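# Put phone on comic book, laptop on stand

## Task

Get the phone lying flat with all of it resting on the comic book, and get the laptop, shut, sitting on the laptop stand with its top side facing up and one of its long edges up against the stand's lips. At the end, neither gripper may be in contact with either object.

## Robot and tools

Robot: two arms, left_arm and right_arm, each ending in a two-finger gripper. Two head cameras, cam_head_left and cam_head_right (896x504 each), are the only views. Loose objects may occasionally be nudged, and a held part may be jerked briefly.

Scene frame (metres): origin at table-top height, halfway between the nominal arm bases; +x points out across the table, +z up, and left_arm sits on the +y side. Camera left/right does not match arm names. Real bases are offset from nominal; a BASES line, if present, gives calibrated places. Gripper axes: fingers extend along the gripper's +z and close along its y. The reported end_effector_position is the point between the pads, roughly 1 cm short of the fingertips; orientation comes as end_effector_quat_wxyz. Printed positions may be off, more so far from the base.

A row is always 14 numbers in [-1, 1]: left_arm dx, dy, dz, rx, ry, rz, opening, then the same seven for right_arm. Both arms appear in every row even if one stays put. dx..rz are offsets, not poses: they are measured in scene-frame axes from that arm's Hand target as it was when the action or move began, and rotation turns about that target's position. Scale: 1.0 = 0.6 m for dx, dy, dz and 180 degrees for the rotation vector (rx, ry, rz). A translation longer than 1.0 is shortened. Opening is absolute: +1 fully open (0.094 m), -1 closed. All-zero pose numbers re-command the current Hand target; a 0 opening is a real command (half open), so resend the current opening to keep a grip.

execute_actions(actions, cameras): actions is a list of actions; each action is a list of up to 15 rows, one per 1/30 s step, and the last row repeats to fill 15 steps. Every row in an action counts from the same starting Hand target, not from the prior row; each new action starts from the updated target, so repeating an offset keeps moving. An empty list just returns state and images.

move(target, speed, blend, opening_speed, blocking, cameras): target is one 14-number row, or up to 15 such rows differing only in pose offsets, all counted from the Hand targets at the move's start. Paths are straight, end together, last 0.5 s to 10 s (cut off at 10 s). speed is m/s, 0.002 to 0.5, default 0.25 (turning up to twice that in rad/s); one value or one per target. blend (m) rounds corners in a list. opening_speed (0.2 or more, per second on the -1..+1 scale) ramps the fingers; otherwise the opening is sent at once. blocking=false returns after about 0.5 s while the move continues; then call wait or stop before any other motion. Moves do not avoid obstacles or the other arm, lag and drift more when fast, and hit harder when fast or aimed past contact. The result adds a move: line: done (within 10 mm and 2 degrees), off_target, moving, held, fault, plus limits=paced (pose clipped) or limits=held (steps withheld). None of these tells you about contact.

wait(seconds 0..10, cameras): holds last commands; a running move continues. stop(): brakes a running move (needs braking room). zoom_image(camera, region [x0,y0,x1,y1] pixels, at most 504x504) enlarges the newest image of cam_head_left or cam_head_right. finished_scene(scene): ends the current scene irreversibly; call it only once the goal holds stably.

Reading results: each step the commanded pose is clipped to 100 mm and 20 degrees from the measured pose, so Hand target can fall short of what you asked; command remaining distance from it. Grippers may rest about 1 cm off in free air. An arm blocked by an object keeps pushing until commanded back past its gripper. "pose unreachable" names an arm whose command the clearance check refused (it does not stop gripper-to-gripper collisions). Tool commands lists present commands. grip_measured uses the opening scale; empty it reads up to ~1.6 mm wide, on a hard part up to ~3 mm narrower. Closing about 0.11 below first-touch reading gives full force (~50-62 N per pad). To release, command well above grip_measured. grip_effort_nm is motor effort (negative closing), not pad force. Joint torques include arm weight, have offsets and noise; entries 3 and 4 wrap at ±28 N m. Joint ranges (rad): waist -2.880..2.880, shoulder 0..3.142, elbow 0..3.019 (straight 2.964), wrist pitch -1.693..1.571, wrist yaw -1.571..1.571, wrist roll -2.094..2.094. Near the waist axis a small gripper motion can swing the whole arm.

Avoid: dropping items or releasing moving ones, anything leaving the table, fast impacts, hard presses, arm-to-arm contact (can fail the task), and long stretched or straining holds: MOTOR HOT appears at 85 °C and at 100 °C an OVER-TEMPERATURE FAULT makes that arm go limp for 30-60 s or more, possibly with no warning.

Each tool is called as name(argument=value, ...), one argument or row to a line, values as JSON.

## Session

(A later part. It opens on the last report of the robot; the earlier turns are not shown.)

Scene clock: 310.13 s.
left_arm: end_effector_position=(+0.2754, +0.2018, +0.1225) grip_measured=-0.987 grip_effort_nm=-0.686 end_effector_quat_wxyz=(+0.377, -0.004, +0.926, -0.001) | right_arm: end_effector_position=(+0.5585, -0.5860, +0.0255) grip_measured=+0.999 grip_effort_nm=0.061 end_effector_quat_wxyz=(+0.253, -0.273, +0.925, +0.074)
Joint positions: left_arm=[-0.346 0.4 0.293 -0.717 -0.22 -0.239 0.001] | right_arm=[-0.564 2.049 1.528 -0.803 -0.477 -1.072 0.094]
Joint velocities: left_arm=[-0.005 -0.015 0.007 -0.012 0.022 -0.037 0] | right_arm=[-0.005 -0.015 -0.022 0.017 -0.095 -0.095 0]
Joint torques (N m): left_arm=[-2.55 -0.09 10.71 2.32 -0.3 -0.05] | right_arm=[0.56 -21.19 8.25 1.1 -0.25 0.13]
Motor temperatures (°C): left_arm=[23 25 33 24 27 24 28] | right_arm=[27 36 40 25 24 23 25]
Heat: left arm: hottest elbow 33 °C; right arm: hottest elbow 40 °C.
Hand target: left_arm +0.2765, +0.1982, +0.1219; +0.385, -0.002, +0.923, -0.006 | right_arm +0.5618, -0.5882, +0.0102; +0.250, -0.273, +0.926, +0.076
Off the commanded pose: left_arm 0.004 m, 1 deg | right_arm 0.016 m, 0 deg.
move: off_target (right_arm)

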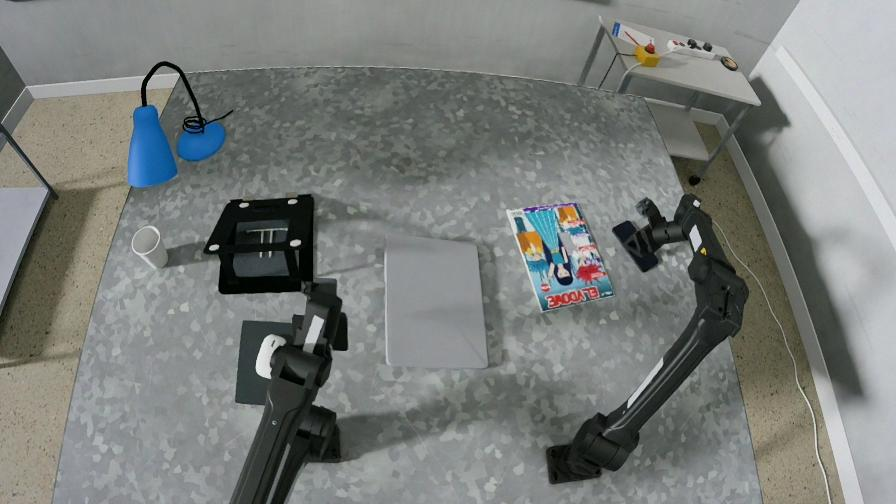

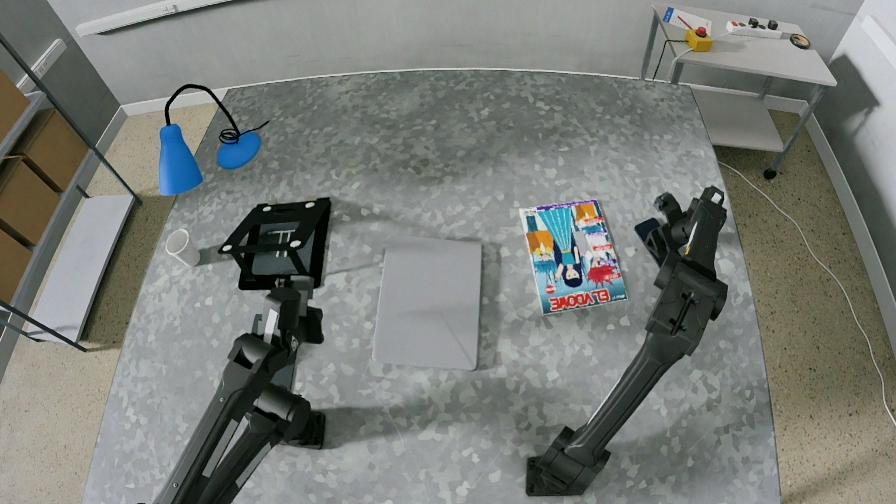

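move(
  target=[0,0,0,0,0,0,-1,0,0,0,0,0,0,0.7],
  opening_speed=0.4,
)

zoom_image(
  camera="cam_head_left",
  region=[600, 210, 680, 290],
)

zoom_image(
  camera="cam_head_right",
  region=[620, 200, 700, 280],
)

Scene clock: 318.40 s.
left_arm: end_effector_position=(+0.2754, +0.2018, +0.1225) grip_measured=-0.987 grip_effort_nm=-0.681 end_effector_quat_wxyz=(+0.377, -0.004, +0.926, -0.001) | right_arm: end_effector_position=(+0.5585, -0.5860, +0.0255) grip_measured=+0.703 grip_effort_nm=-0.085 end_effector_quat_wxyz=(+0.253, -0.273, +0.925, +0.074)
Joint positions: left_arm=[-0.346 0.4 0.293 -0.717 -0.22 -0.239 0.001] | right_arm=[-0.564 2.049 1.528 -0.802 -0.477 -1.072 0.08]
Joint velocities: left_arm=[-0.005 0.005 -0.007 -0.017 0.007 -0.007 0] | right_arm=[-0.005 -0.005 -0.012 -0.007 -0.037 0.066 0]
Joint torques (N m): left_arm=[-2.9 -0.15 10.78 2.37 -0.29 -0.06] | right_arm=[0.5 -20.89 8.25 0.9 -0.26 0.13]
Motor temperatures (°C): left_arm=[23 25 33 24 27 24 28] | right_arm=[27 36 39 25 24 23 25]
Heat: left arm: hottest elbow 33 °C; right arm: hottest elbow 39 °C.
Hand target: left_arm +0.2765, +0.1982, +0.1219; +0.385, -0.002, +0.923, -0.006 | right_arm +0.5618, -0.5882, +0.0102; +0.250, -0.273, +0.926, +0.076
Off the commanded pose: left_arm 0.004 m, 1 deg | right_arm 0.016 m, 0 deg.
move: off_target (right_arm)

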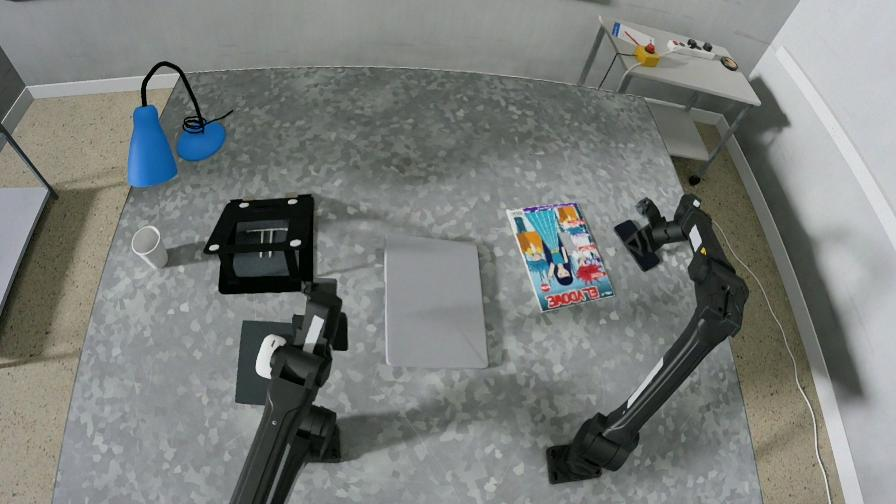

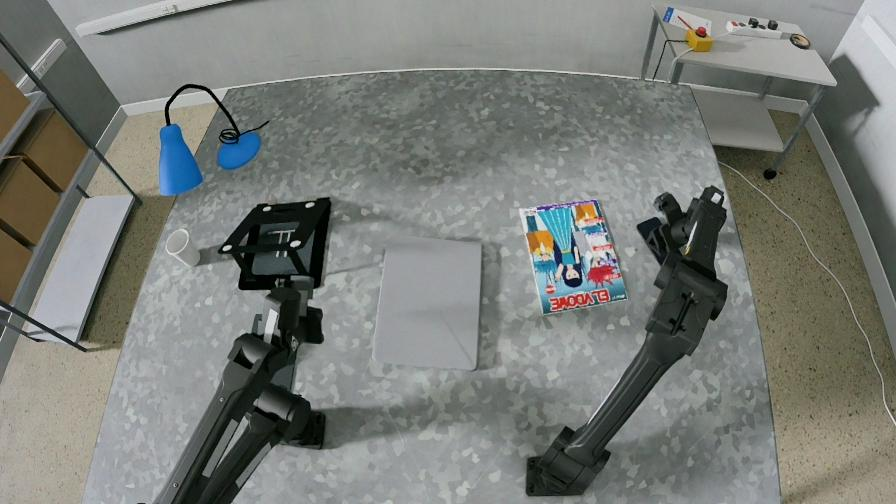

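Scaled by 6.300.

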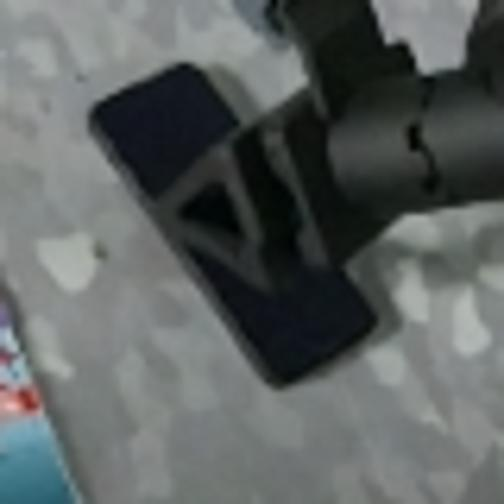

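Scaled by 6.300.

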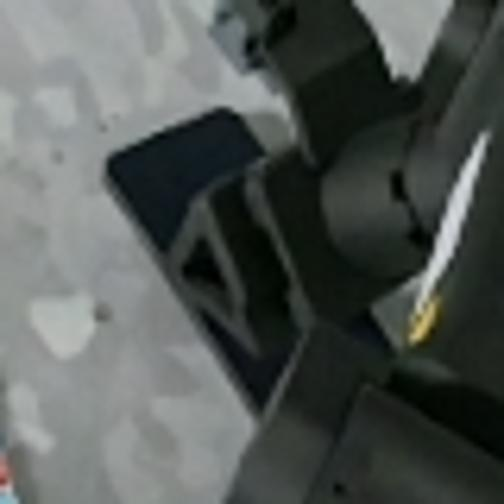

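move(
  target=[0,0,0,0,0,0,-1,0,0,0,0,0,0,0.5],
  opening_speed=0.4,
)

zoom_image(
  camera="cam_head_left",
  region=[520, 160, 740, 320],
)

zoom_image(
  camera="cam_head_right",
  region=[540, 160, 760, 320],
)

Scene clock: 331.53 s.
left_arm: end_effector_position=(+0.2754, +0.2018, +0.1225) grip_measured=-0.987 grip_effort_nm=-0.686 end_effector_quat_wxyz=(+0.377, -0.004, +0.926, -0.001) | right_arm: end_effector_position=(+0.5597, -0.5861, +0.0261) grip_measured=+0.502 grip_effort_nm=-0.076 end_effector_quat_wxyz=(+0.256, -0.273, +0.925, +0.073)
Joint positions: left_arm=[-0.346 0.4 0.293 -0.717 -0.22 -0.239 0.001] | right_arm=[-0.564 2.049 1.528 -0.798 -0.481 -1.071 0.071]
Joint velocities: left_arm=[-0.015 -0.024 -0.002 0.002 -0.081 0.051 0.001] | right_arm=[0.005 0.005 0.002 0.002 0.007 0.022 0]
Joint torques (N m): left_arm=[-2.14 -0.21 10.71 2.19 -0.25 -0.05] | right_arm=[0.79 -20.89 8.34 0.75 -0.14 0.14]
Motor temperatures (°C): left_arm=[23 25 33 24 27 24 28] | right_arm=[27 36 39 25 24 23 25]
Heat: left arm: hottest elbow 33 °C; right arm: hottest elbow 39 °C.
Hand target: left_arm +0.2765, +0.1982, +0.1219; +0.385, -0.002, +0.923, -0.006 | right_arm +0.5618, -0.5882, +0.0102; +0.250, -0.273, +0.926, +0.076
Off the commanded pose: left_arm 0.004 m, 1 deg | right_arm 0.016 m, 1 deg.
move: off_target (right_arm)

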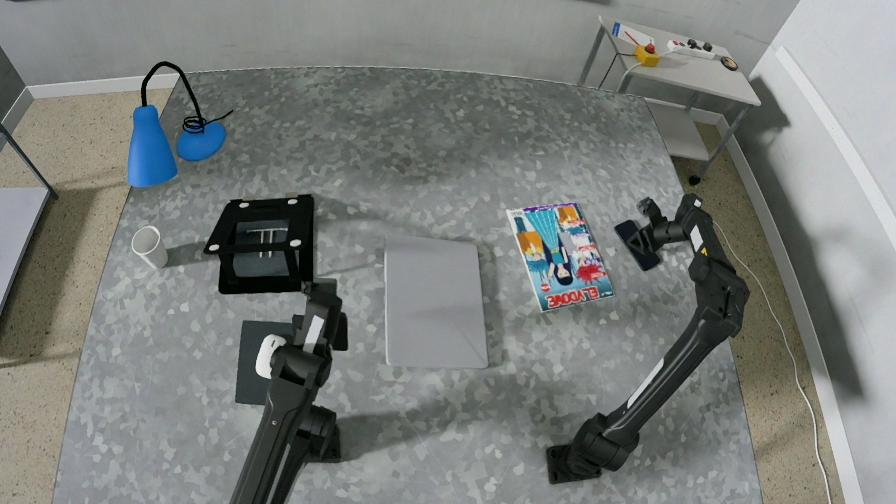

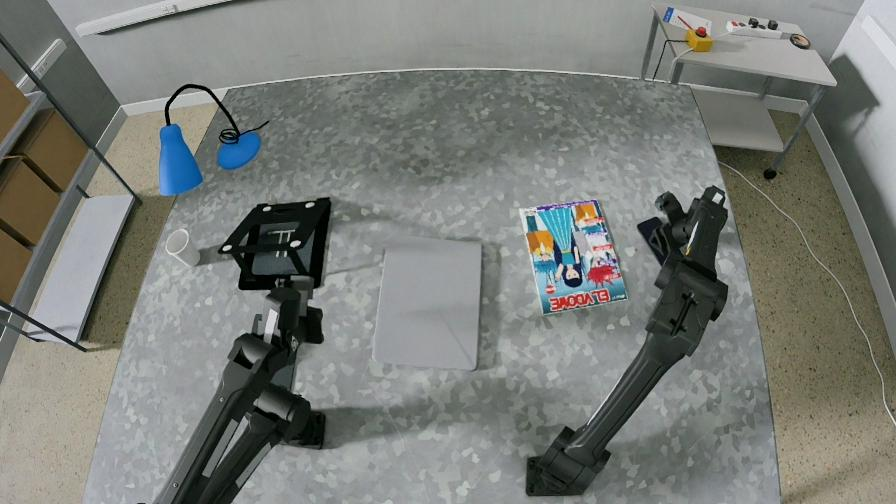

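Scaled by 2.291.

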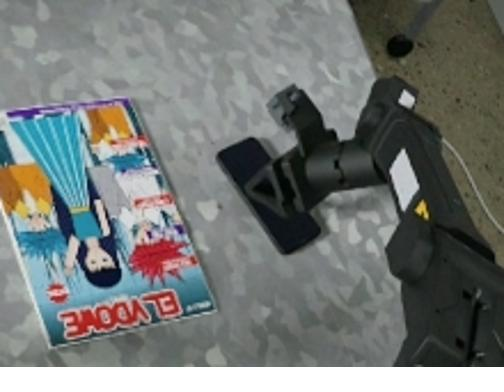

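Scaled by 2.291.

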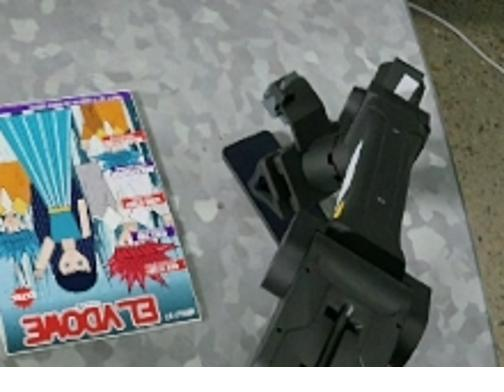

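zoom_image(
  camera="cam_head_left",
  region=[600, 190, 700, 280],
)

zoom_image(
  camera="cam_head_right",
  region=[630, 190, 730, 280],
)

Scaled by 5.040.

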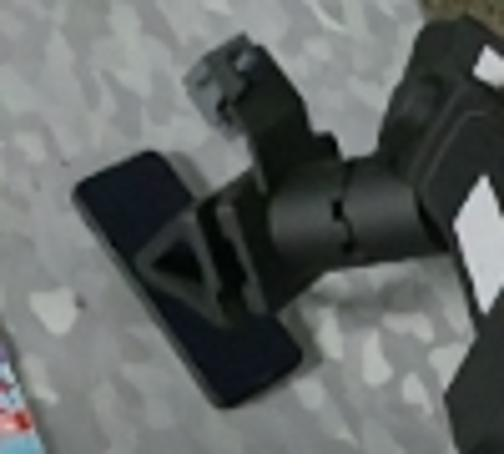

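Scaled by 5.040.

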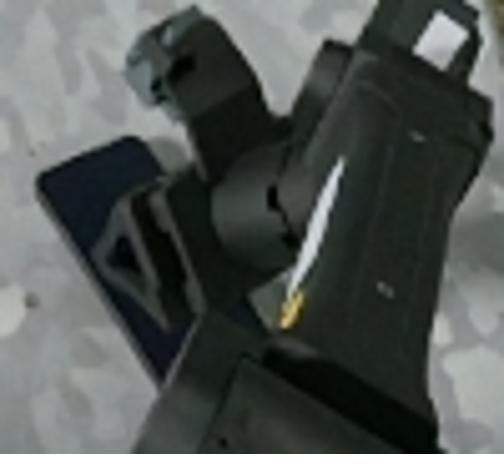

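move(
  target=[
    [0,0,0,0,0,0,-1,0,0,0.08,0,0,0,1],
    [0,0,0,0,0,0,-1,-0.0133,0.021,0.08,0,0,0,1],
  ],
  speed=0.1,
)

zoom_image(
  camera="cam_head_left",
  region=[600, 190, 700, 280],
)

zoom_image(
  camera="cam_head_right",
  region=[630, 190, 730, 280],
)

Scene clock: 344.70 s.
left_arm: end_effector_position=(+0.2754, +0.2018, +0.1225) grip_measured=-0.987 grip_effort_nm=-0.681 end_effector_quat_wxyz=(+0.377, -0.004, +0.926, -0.001) | right_arm: end_effector_position=(+0.5499, -0.5806, +0.0465) grip_measured=+0.999 grip_effort_nm=0.061 end_effector_quat_wxyz=(+0.245, -0.269, +0.928, +0.082)
Joint positions: left_arm=[-0.346 0.4 0.293 -0.717 -0.22 -0.239 0.001] | right_arm=[-0.564 2.009 1.528 -0.866 -0.476 -1.068 0.094]
Joint velocities: left_arm=[-0.015 -0.005 0.002 0.012 0.007 0.007 -0.001] | right_arm=[0.005 -0.005 -0.012 0.002 0.037 0.007 0.001]
Joint torques (N m): left_arm=[-2.96 -0.5 10.8 2.26 -0.31 -0.06] | right_arm=[1.32 -24.18 7.99 0.47 -0.22 0.19]
Motor temperatures (°C): left_arm=[23 25 33 24 27 24 28] | right_arm=[27 37 39 25 24 23 25]
Heat: left arm: hottest elbow 33 °C; right arm: hottest elbow 39 °C.
Hand target: left_arm +0.2765, +0.1982, +0.1219; +0.385, -0.002, +0.923, -0.006 | right_arm +0.5550, -0.5753, +0.0581; +0.249, -0.273, +0.926, +0.076
Off the commanded pose: left_arm 0.004 m, 1 deg | right_arm 0.013 m, 1 deg.
move: off_target (right_arm)

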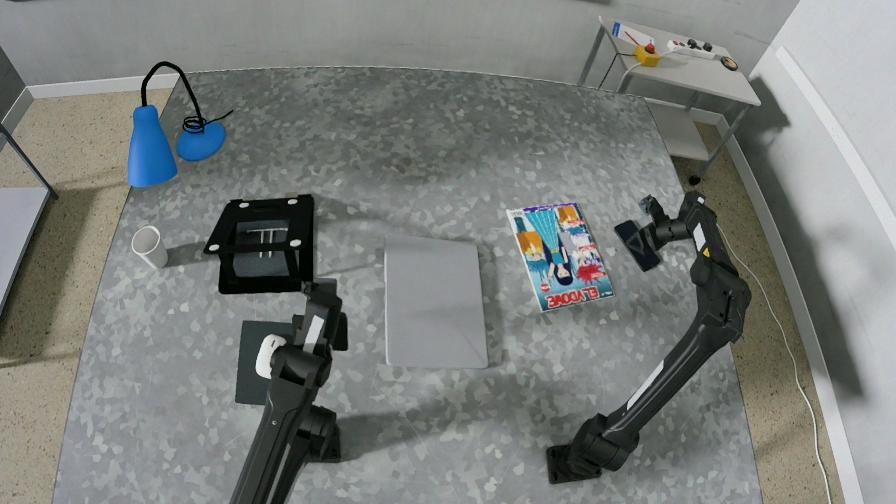

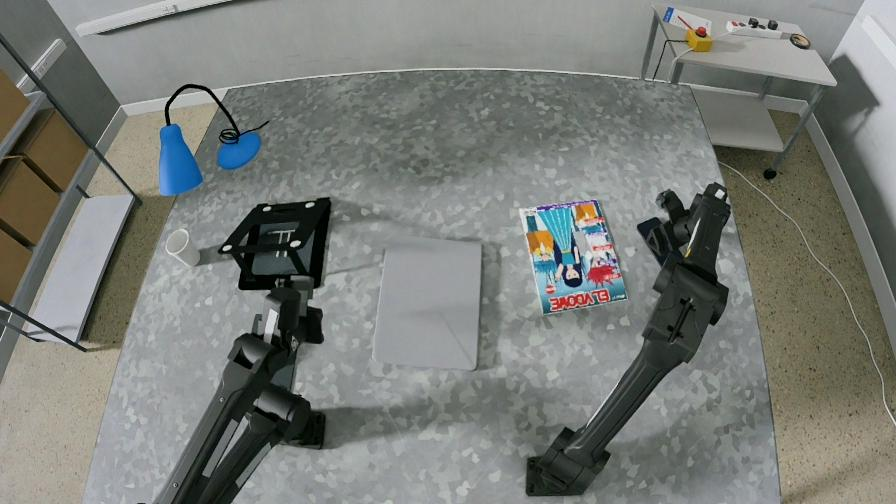

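Scaled by 5.040.

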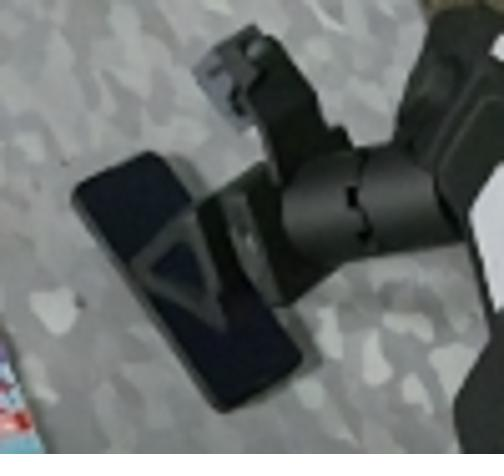

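Scaled by 5.040.

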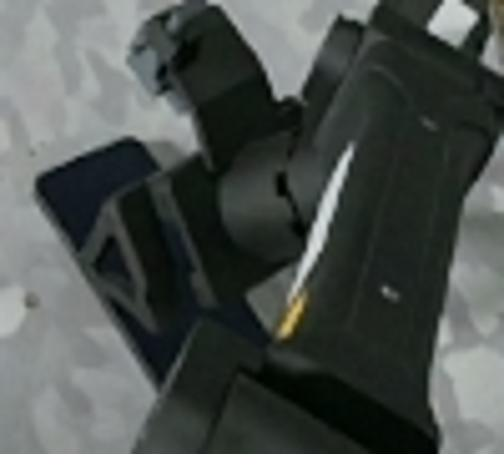

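move(
  target=[0,0,0,0,0,0,-1,0,0,-0.075,0,0,0,1],
  speed=0.05,
)

zoom_image(
  camera="cam_head_left",
  region=[600, 190, 700, 280],
)

zoom_image(
  camera="cam_head_right",
  region=[630, 190, 730, 280],
)

Scene clock: 351.67 s.
left_arm: end_effector_position=(+0.2754, +0.2018, +0.1225) grip_measured=-0.987 grip_effort_nm=-0.686 end_effector_quat_wxyz=(+0.377, -0.004, +0.926, -0.001) | right_arm: end_effector_position=(+0.5557, -0.5843, +0.0401) grip_measured=+0.999 grip_effort_nm=0.066 end_effector_quat_wxyz=(+0.262, -0.274, +0.923, +0.062)
Joint positions: left_arm=[-0.346 0.4 0.293 -0.717 -0.22 -0.239 0.001] | right_arm=[-0.564 2.009 1.5 -0.783 -0.476 -1.068 0.094]
Joint velocities: left_arm=[-0.005 -0.005 0.002 -0.007 0.022 -0.051 0] | right_arm=[-0.005 -0.015 0.002 0.002 0.007 -0.007 0]
Joint torques (N m): left_arm=[-2.55 -1.03 10.67 2.15 -0.25 -0.1] | right_arm=[1.32 -19.96 6.67 1.03 -0.21 0.2]
Motor temperatures (°C): left_arm=[23 25 33 24 27 24 28] | right_arm=[27 37 38 25 24 23 25]
Heat: left arm: hottest elbow 33 °C; right arm: hottest elbow 38 °C.
Hand target: left_arm +0.2765, +0.1982, +0.1219; +0.385, -0.002, +0.923, -0.006 | right_arm +0.5541, -0.5753, +0.0131; +0.249, -0.273, +0.926, +0.076
Off the commanded pose: left_arm 0.004 m, 1 deg | right_arm 0.028 m, 2 deg.
move: off_target (right_arm)

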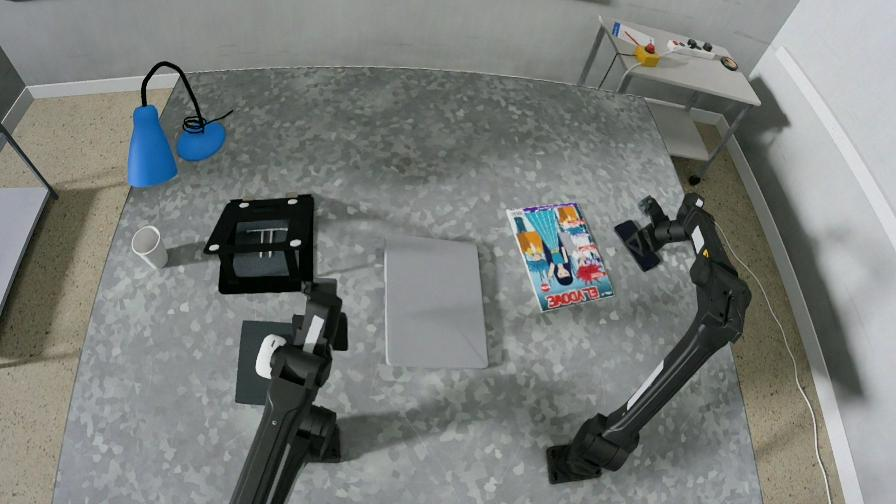

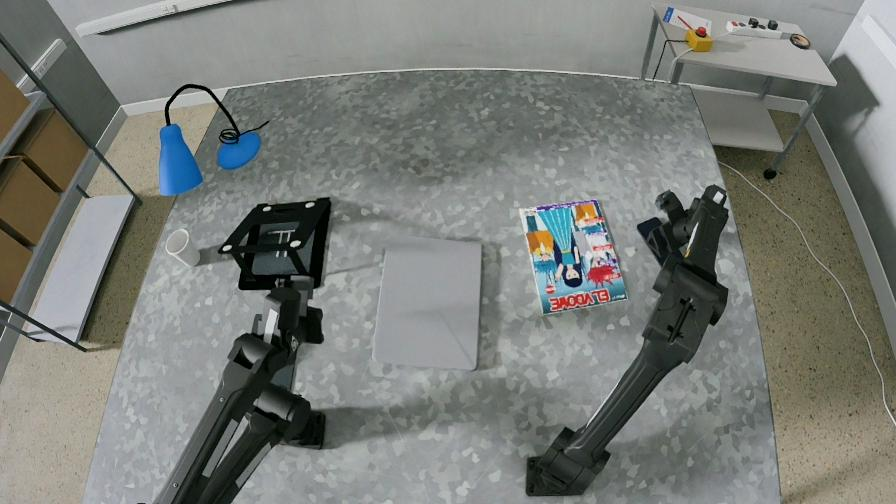

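Scaled by 5.040.

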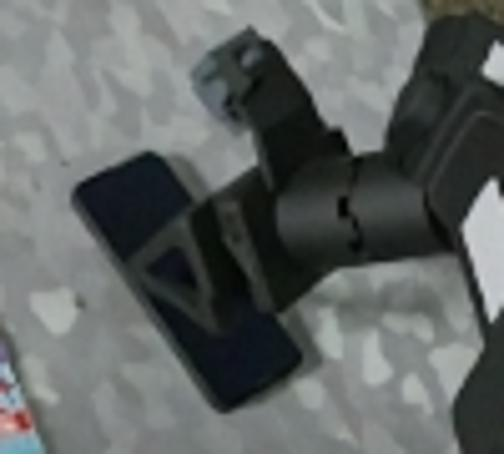

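Scaled by 5.040.

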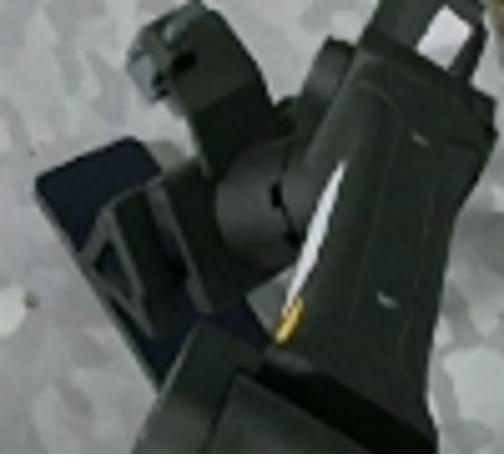

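move(
  target=[0,0,0,0,0,0,-1,0,0.012,-0.012,0,0,0,1],
  speed=0.05,
)

zoom_image(
  camera="cam_head_left",
  region=[600, 190, 700, 280],
)

zoom_image(
  camera="cam_head_right",
  region=[630, 190, 730, 280],
)

Scene clock: 355.60 s.
left_arm: end_effector_position=(+0.2754, +0.2018, +0.1225) grip_measured=-0.987 grip_effort_nm=-0.686 end_effector_quat_wxyz=(+0.377, -0.004, +0.926, -0.001) | right_arm: end_effector_position=(+0.5560, -0.5775, +0.0330) grip_measured=+0.999 grip_effort_nm=0.061 end_effector_quat_wxyz=(+0.263, -0.275, +0.923, +0.062)
Joint positions: left_arm=[-0.346 0.4 0.293 -0.717 -0.22 -0.239 0.001] | right_arm=[-0.554 2.01 1.479 -0.756 -0.473 -1.059 0.094]
Joint velocities: left_arm=[-0.005 -0.015 -0.002 -0.007 -0.007 -0.007 -0.001] | right_arm=[-0.005 0.005 0.007 -0.002 0.037 -0.022 0]
Joint torques (N m): left_arm=[-2.43 -0.15 10.74 2.3 -0.26 -0.1] | right_arm=[1.44 -20.07 6.58 0.91 -0.21 0.22]
Motor temperatures (°C): left_arm=[23 25 33 24 27 24 28] | right_arm=[27 37 38 25 24 23 25]
Heat: left arm: hottest elbow 33 °C; right arm: hottest elbow 38 °C.
Hand target: left_arm +0.2765, +0.1982, +0.1219; +0.385, -0.002, +0.923, -0.006 | right_arm +0.5541, -0.5681, +0.0060; +0.250, -0.273, +0.926, +0.076
Off the commanded pose: left_arm 0.004 m, 1 deg | right_arm 0.029 m, 2 deg.
move: off_target (right_arm)

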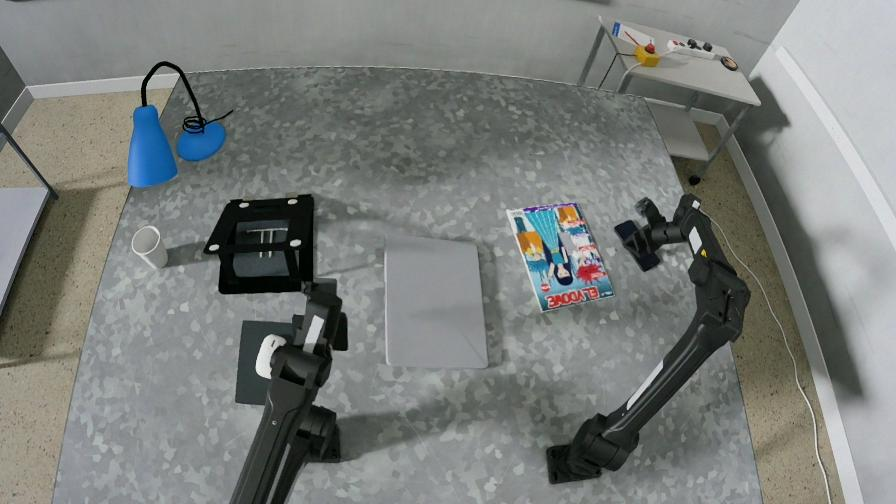

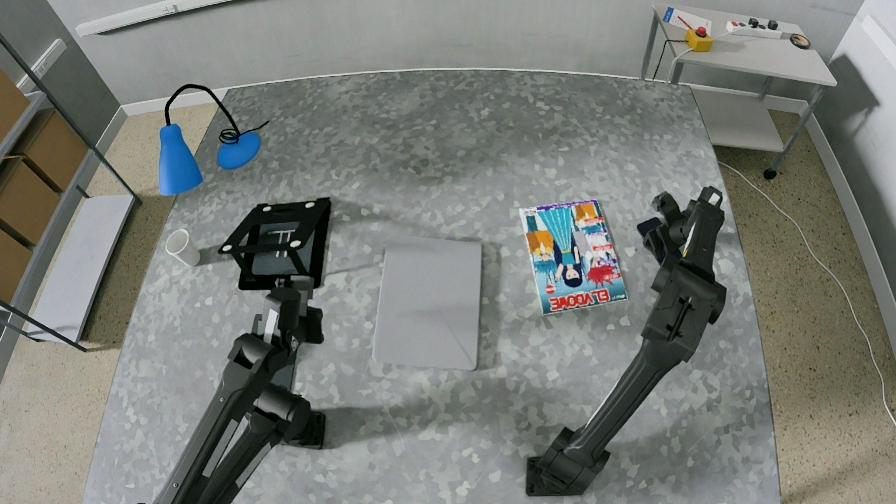

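Scaled by 5.040.

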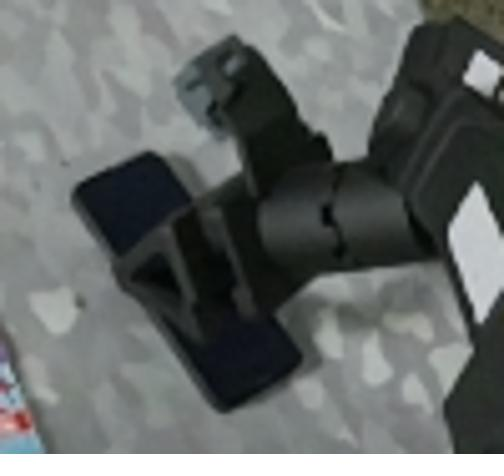

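Scaled by 5.040.

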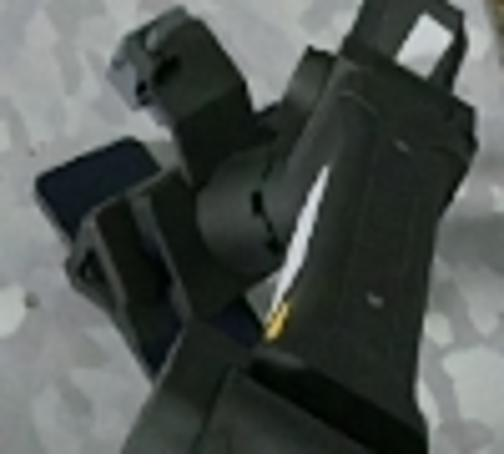

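move(
  target=[0,0,0,0,0,0,-1,0,0,-0.03,0,0,0,1],
  speed=0.05,
)

zoom_image(
  camera="cam_head_left",
  region=[600, 190, 700, 280],
)

zoom_image(
  camera="cam_head_right",
  region=[630, 190, 730, 280],
)

Scene clock: 358.63 s.
left_arm: end_effector_position=(+0.2754, +0.2018, +0.1225) grip_measured=-0.987 grip_effort_nm=-0.681 end_effector_quat_wxyz=(+0.377, -0.004, +0.926, -0.001) | right_arm: end_effector_position=(+0.5561, -0.5773, +0.0197) grip_measured=+0.999 grip_effort_nm=0.061 end_effector_quat_wxyz=(+0.264, -0.274, +0.923, +0.062)
Joint positions: left_arm=[-0.346 0.4 0.293 -0.717 -0.22 -0.239 0.001] | right_arm=[-0.554 2.027 1.467 -0.724 -0.475 -1.056 0.094]
Joint velocities: left_arm=[-0.015 -0.015 -0.027 0.017 -0.066 -0.051 0] | right_arm=[0.005 -0.015 -0.002 0.002 -0.022 -0.007 0]
Joint torques (N m): left_arm=[-2.32 -0.56 10.66 2.33 -0.27 -0.06] | right_arm=[1.38 -19.49 6.38 1.18 -0.16 0.18]
Motor temperatures (°C): left_arm=[23 25 33 24 27 24 28] | right_arm=[27 37 38 25 24 23 25]
Heat: left arm: hottest elbow 33 °C; right arm: hottest elbow 38 °C.
Hand target: left_arm +0.2765, +0.1982, +0.1219; +0.385, -0.002, +0.923, -0.006 | right_arm +0.5536, -0.5681, -0.0121; +0.249, -0.273, +0.926, +0.076
Off the commanded pose: left_arm 0.004 m, 1 deg | right_arm 0.033 m, 2 deg.
move: off_target (right_arm)

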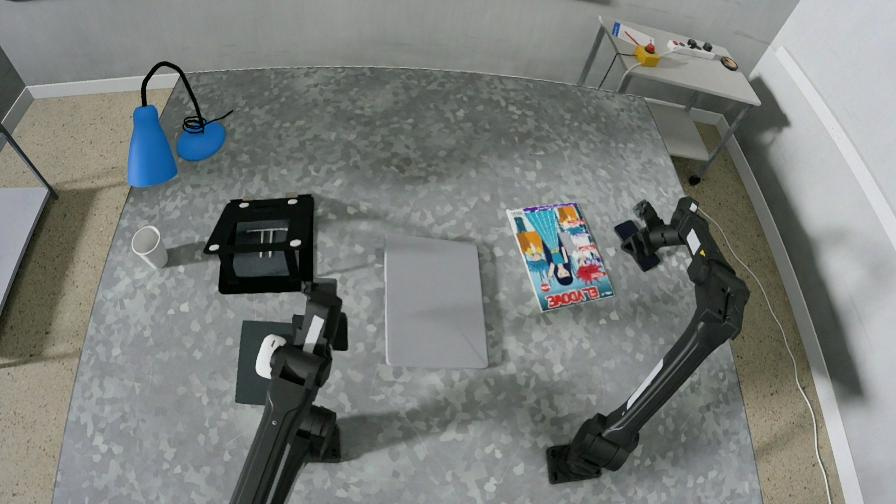

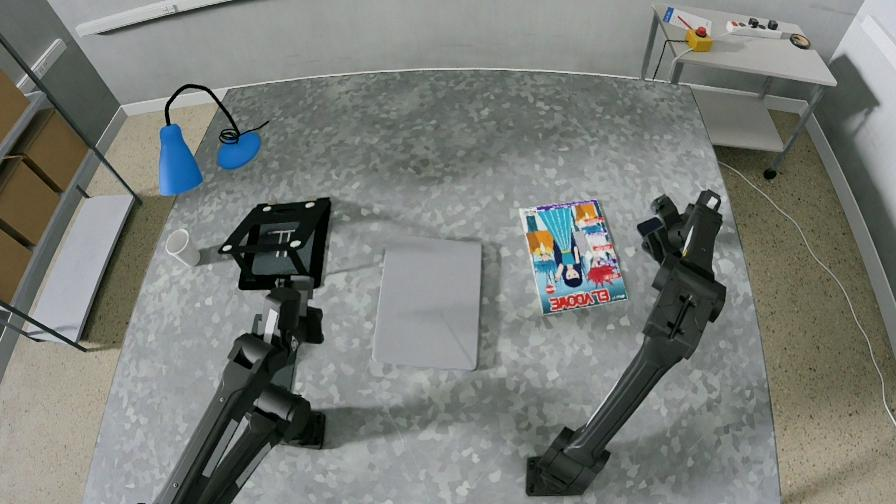

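Scaled by 5.040.

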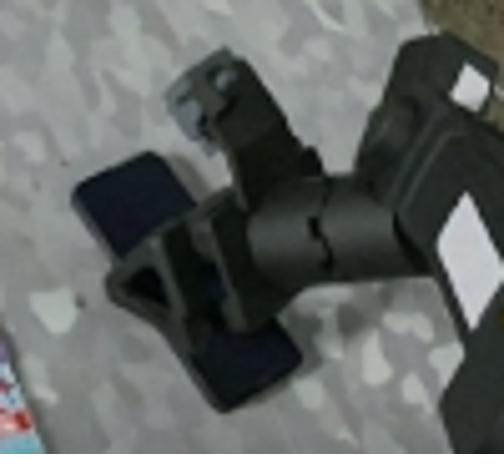

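Scaled by 5.040.

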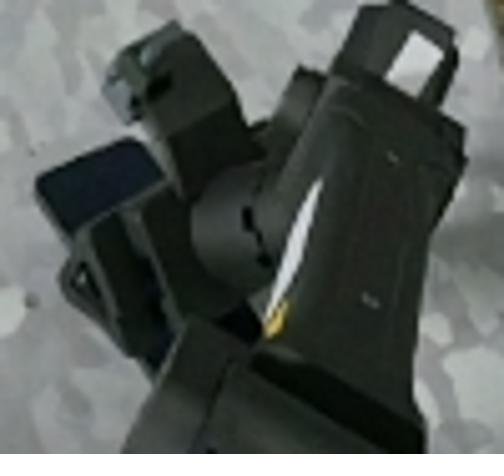

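move(
  target=[0,0,0,0,0,0,-1,0,0,-0.012,0,0,0,1],
  speed=0.05,
  cameras=[],
)

move(
  target=[0,0,0,0,0,0,-1,0,0,0,0,0,0,0.6],
  opening_speed=0.4,
)

zoom_image(
  camera="cam_head_left",
  region=[600, 190, 700, 280],
)

zoom_image(
  camera="cam_head_right",
  region=[630, 190, 730, 280],
)

Scene clock: 368.40 s.
left_arm: end_effector_position=(+0.2754, +0.2018, +0.1225) grip_measured=-0.987 grip_effort_nm=-0.686 end_effector_quat_wxyz=(+0.377, -0.004, +0.926, -0.001) | right_arm: end_effector_position=(+0.5588, -0.5789, +0.0202) grip_measured=+0.999 grip_effort_nm=0.061 end_effector_quat_wxyz=(+0.268, -0.275, +0.922, +0.057)
Joint positions: left_arm=[-0.346 0.4 0.293 -0.717 -0.22 -0.239 0.001] | right_arm=[-0.554 2.028 1.467 -0.709 -0.475 -1.054 0.094]
Joint velocities: left_arm=[-0.024 -0.015 -0.007 -0.002 0.007 -0.037 0] | right_arm=[-0.005 -0.015 -0.012 -0.002 0.007 0.007 0]
Joint torques (N m): left_arm=[-2.9 -0.03 10.89 2.3 -0.29 -0.07] | right_arm=[1.32 -18.84 6 1.29 -0.15 0.2]
Motor temperatures (°C): left_arm=[23 25 33 24 27 24 28] | right_arm=[27 37 38 25 24 23 25]
Heat: left arm: hottest elbow 33 °C; right arm: hottest elbow 38 °C.
Hand target: left_arm +0.2765, +0.1982, +0.1219; +0.385, -0.002, +0.923, -0.006 | right_arm +0.5534, -0.5681, -0.0194; +0.249, -0.273, +0.926, +0.077
Off the commanded pose: left_arm 0.004 m, 1 deg | right_arm 0.041 m, 3 deg.
move: off_target (right_arm)
No camera images: "cameras" was empty.

Scene clock: 369.70 s.
left_arm: end_effector_position=(+0.2754, +0.2018, +0.1225) grip_measured=-0.987 grip_effort_nm=-0.686 end_effector_quat_wxyz=(+0.377, -0.004, +0.926, -0.001) | right_arm: end_effector_position=(+0.5585, -0.5778, +0.0194) grip_measured=+0.604 grip_effort_nm=-0.178 end_effector_quat_wxyz=(+0.269, -0.274, +0.922, +0.059)
Joint positions: left_arm=[-0.346 0.4 0.293 -0.717 -0.22 -0.239 0.001] | right_arm=[-0.553 2.028 1.464 -0.706 -0.478 -1.051 0.075]
Joint velocities: left_arm=[-0.005 -0.024 0.007 -0.002 -0.022 0.007 0] | right_arm=[-0.005 -0.005 -0.002 -0.007 0.051 -0.037 0]
Joint torques (N m): left_arm=[-3.08 -0.38 10.81 2.33 -0.23 -0.03] | right_arm=[1.32 -18.78 6.23 1.07 -0.04 0.15]
Motor temperatures (°C): left_arm=[23 25 33 24 27 24 28] | right_arm=[27 37 37 25 24 23 25]
Heat: left arm: hottest elbow 33 °C; right arm: hottest shoulder 37 °C.
Hand target: left_arm +0.2765, +0.1982, +0.1219; +0.385, -0.002, +0.923, -0.006 | right_arm +0.5534, -0.5682, -0.0193; +0.249, -0.273, +0.926, +0.076
Off the commanded pose: left_arm 0.004 m, 1 deg | right_arm 0.040 m, 3 deg.
move: off_target (right_arm)

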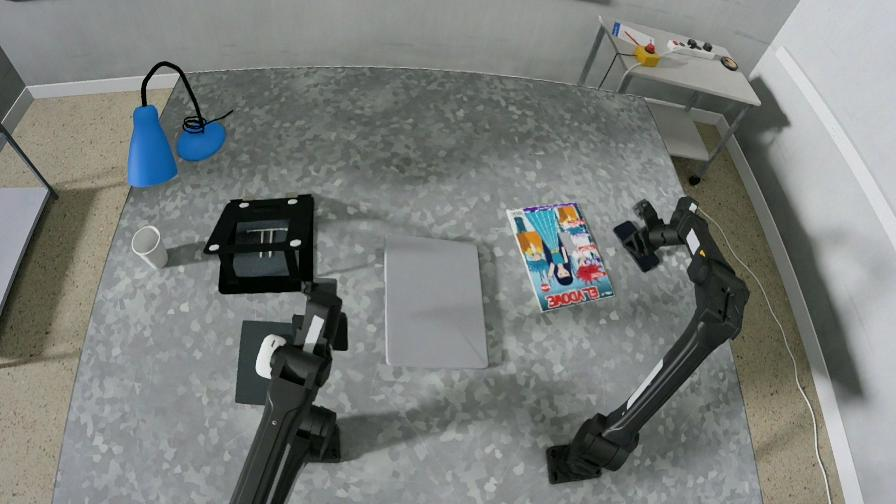

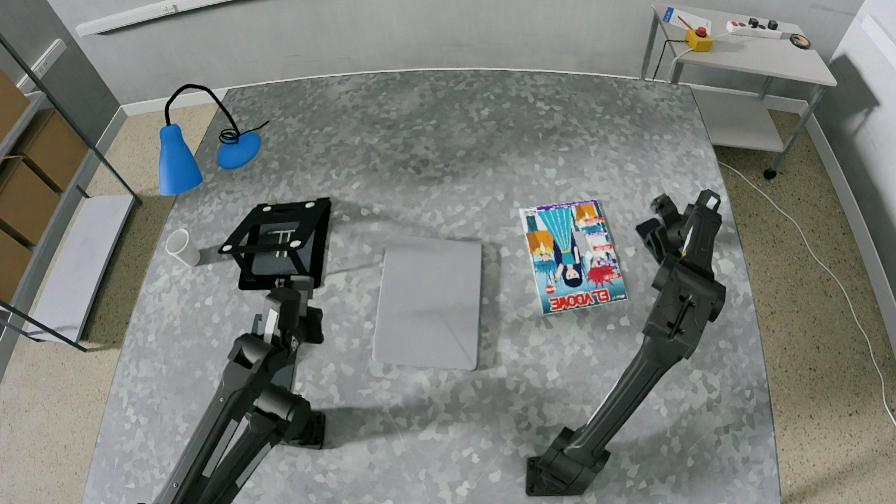

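Scaled by 5.040.

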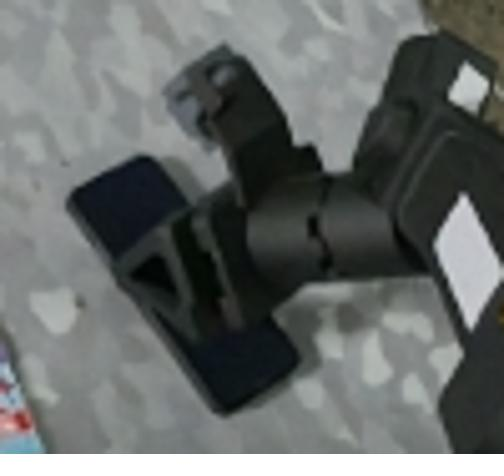

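Scaled by 5.040.

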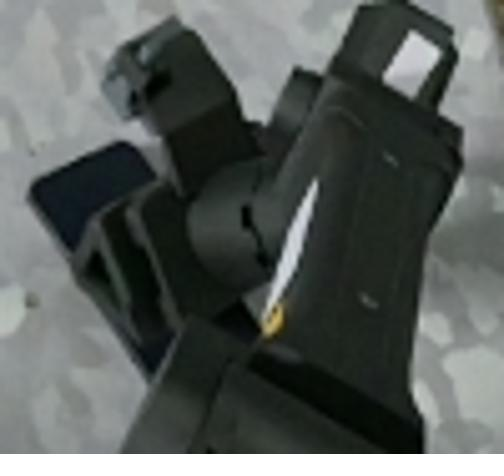

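move(
  target=[0,0,0,0,0,0,-1,0,0,0,0,0,0,0.4],
  opening_speed=0.4,
)

zoom_image(
  camera="cam_head_left",
  region=[600, 190, 700, 280],
)

zoom_image(
  camera="cam_head_right",
  region=[630, 190, 730, 280],
)

Scene clock: 372.70 s.
left_arm: end_effector_position=(+0.2754, +0.2018, +0.1225) grip_measured=-0.987 grip_effort_nm=-0.681 end_effector_quat_wxyz=(+0.377, -0.004, +0.926, -0.001) | right_arm: end_effector_position=(+0.5585, -0.5778, +0.0194) grip_measured=+0.532 grip_effort_nm=-1.013 end_effector_quat_wxyz=(+0.269, -0.273, +0.922, +0.059)
Joint positions: left_arm=[-0.346 0.4 0.293 -0.717 -0.22 -0.239 0.001] | right_arm=[-0.553 2.028 1.464 -0.706 -0.478 -1.051 0.072]
Joint velocities: left_arm=[-0.015 -0.005 0.007 0.002 -0.022 0.007 0] | right_arm=[0.005 0.005 -0.017 -0.007 0.007 -0.051 -0.001]
Joint torques (N m): left_arm=[-2.37 -0.91 10.86 2.13 -0.32 -0.06] | right_arm=[1.2 -18.78 6.22 1.09 -0.04 0.13]
Motor temperatures (°C): left_arm=[23 25 33 24 27 24 28] | right_arm=[27 36 37 25 24 23 25]
Heat: left arm: hottest elbow 33 °C; right arm: hottest elbow 37 °C.
Hand target: left_arm +0.2765, +0.1982, +0.1219; +0.385, -0.002, +0.923, -0.006 | right_arm +0.5534, -0.5682, -0.0193; +0.249, -0.273, +0.926, +0.076
Off the commanded pose: left_arm 0.004 m, 1 deg | right_arm 0.040 m, 3 deg.
move: off_target (right_arm)

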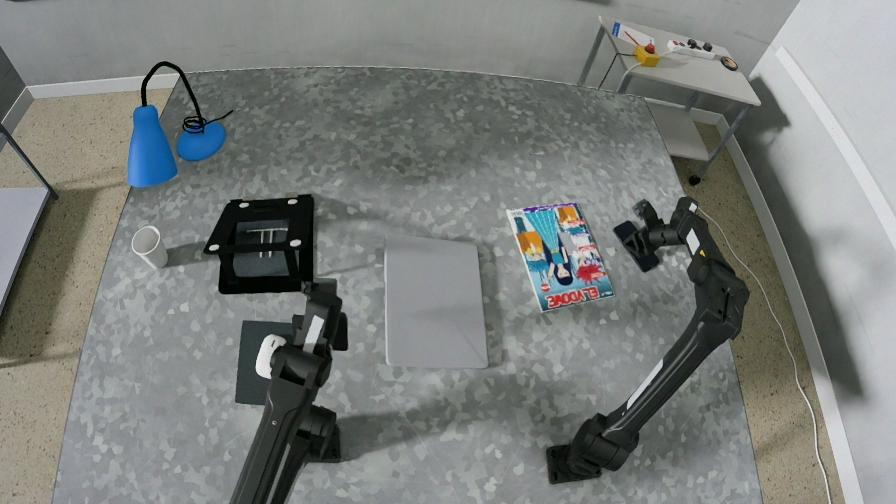

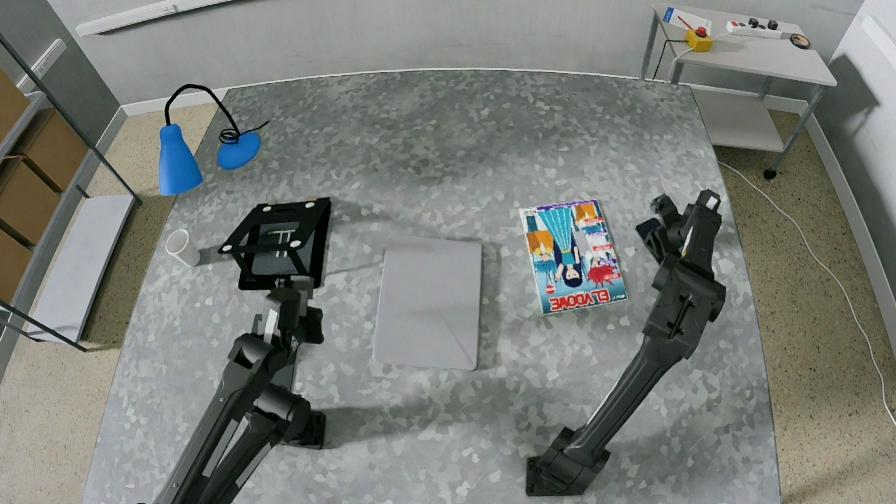

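Scaled by 5.040.

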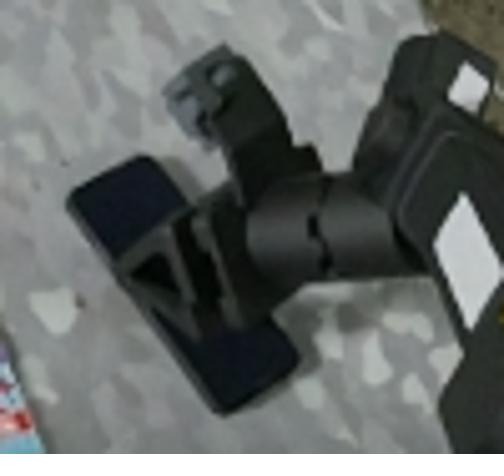

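Scaled by 5.040.

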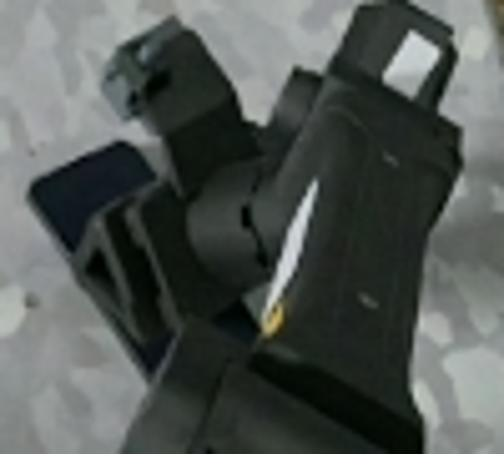

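move(
  target=[0,0,0,0,0,0,-1,0.015,0,0.16,0,0,0,0.4],
  speed=0.08,
)

zoom_image(
  camera="cam_head_left",
  region=[600, 160, 740, 280],
)

zoom_image(
  camera="cam_head_right",
  region=[630, 160, 770, 280],
)

Scene clock: 376.70 s.
left_arm: end_effector_position=(+0.2754, +0.2018, +0.1225) grip_measured=-0.987 grip_effort_nm=-0.686 end_effector_quat_wxyz=(+0.377, -0.004, +0.926, -0.001) | right_arm: end_effector_position=(+0.5351, -0.5598, +0.0277) grip_measured=+0.529 grip_effort_nm=-1.038 end_effector_quat_wxyz=(+0.219, -0.261, +0.934, +0.108)
Joint positions: left_arm=[-0.346 0.4 0.293 -0.717 -0.22 -0.239 0.001] | right_arm=[-0.546 2.013 1.487 -0.889 -0.47 -1.049 0.072]
Joint velocities: left_arm=[0.005 -0.005 -0.017 -0.007 -0.037 -0.007 0] | right_arm=[-0.005 -0.005 0.012 -0.002 0.022 0.022 0]
Joint torques (N m): left_arm=[-2.26 -0.21 10.82 2.24 -0.23 -0.08] | right_arm=[1.38 -26.11 12.18 0.06 -0.3 0.22]
Motor temperatures (°C): left_arm=[23 25 33 24 27 24 28] | right_arm=[27 36 38 25 24 23 25]
Heat: left arm: hottest elbow 33 °C; right arm: hottest elbow 38 °C.
Hand target: left_arm +0.2765, +0.1982, +0.1219; +0.385, -0.002, +0.923, -0.006 | right_arm +0.5643, -0.5681, +0.0766; +0.249, -0.273, +0.926, +0.077
Off the commanded pose: left_arm 0.004 m, 1 deg | right_arm 0.057 m, 5 deg.
move: off_target (right_arm)

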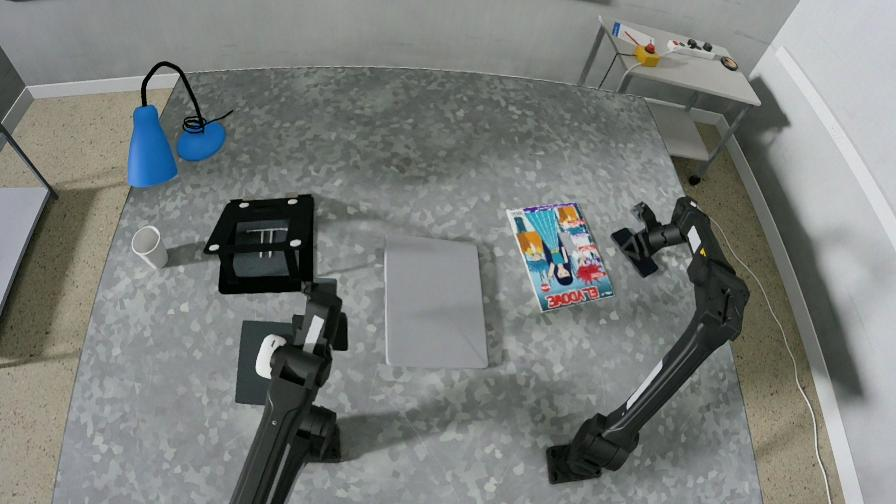

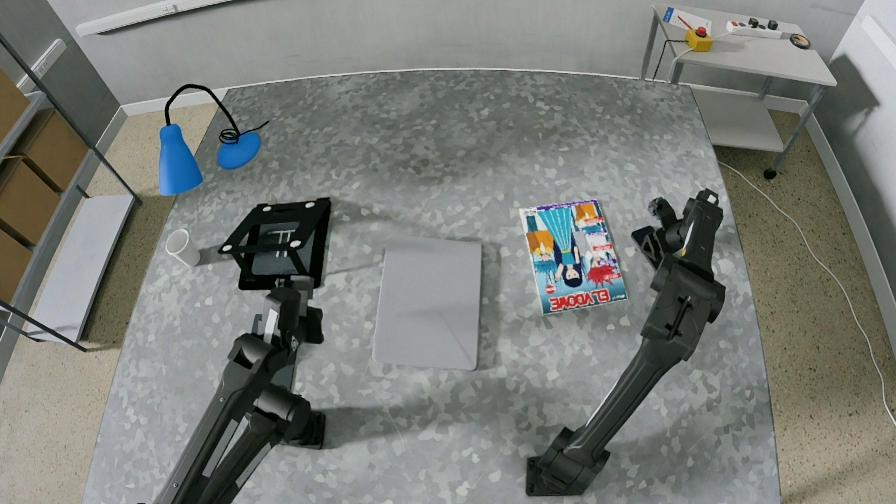

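Scaled by 3.600.

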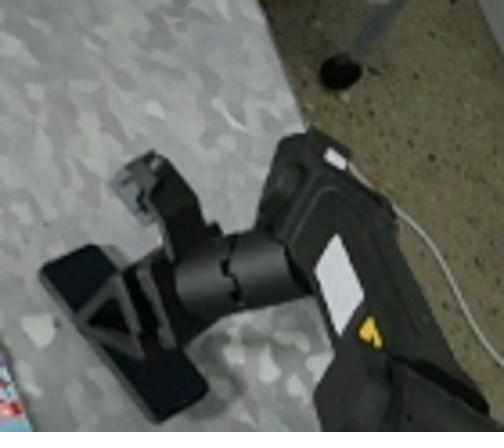

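Scaled by 3.600.

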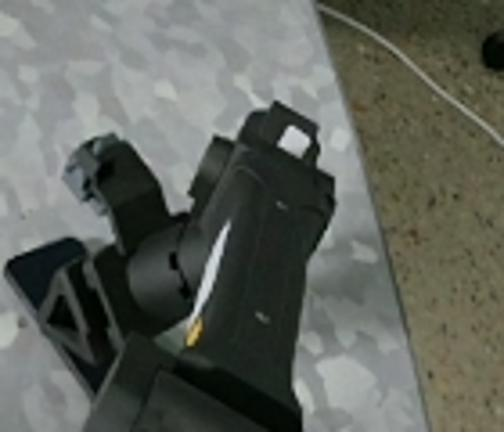

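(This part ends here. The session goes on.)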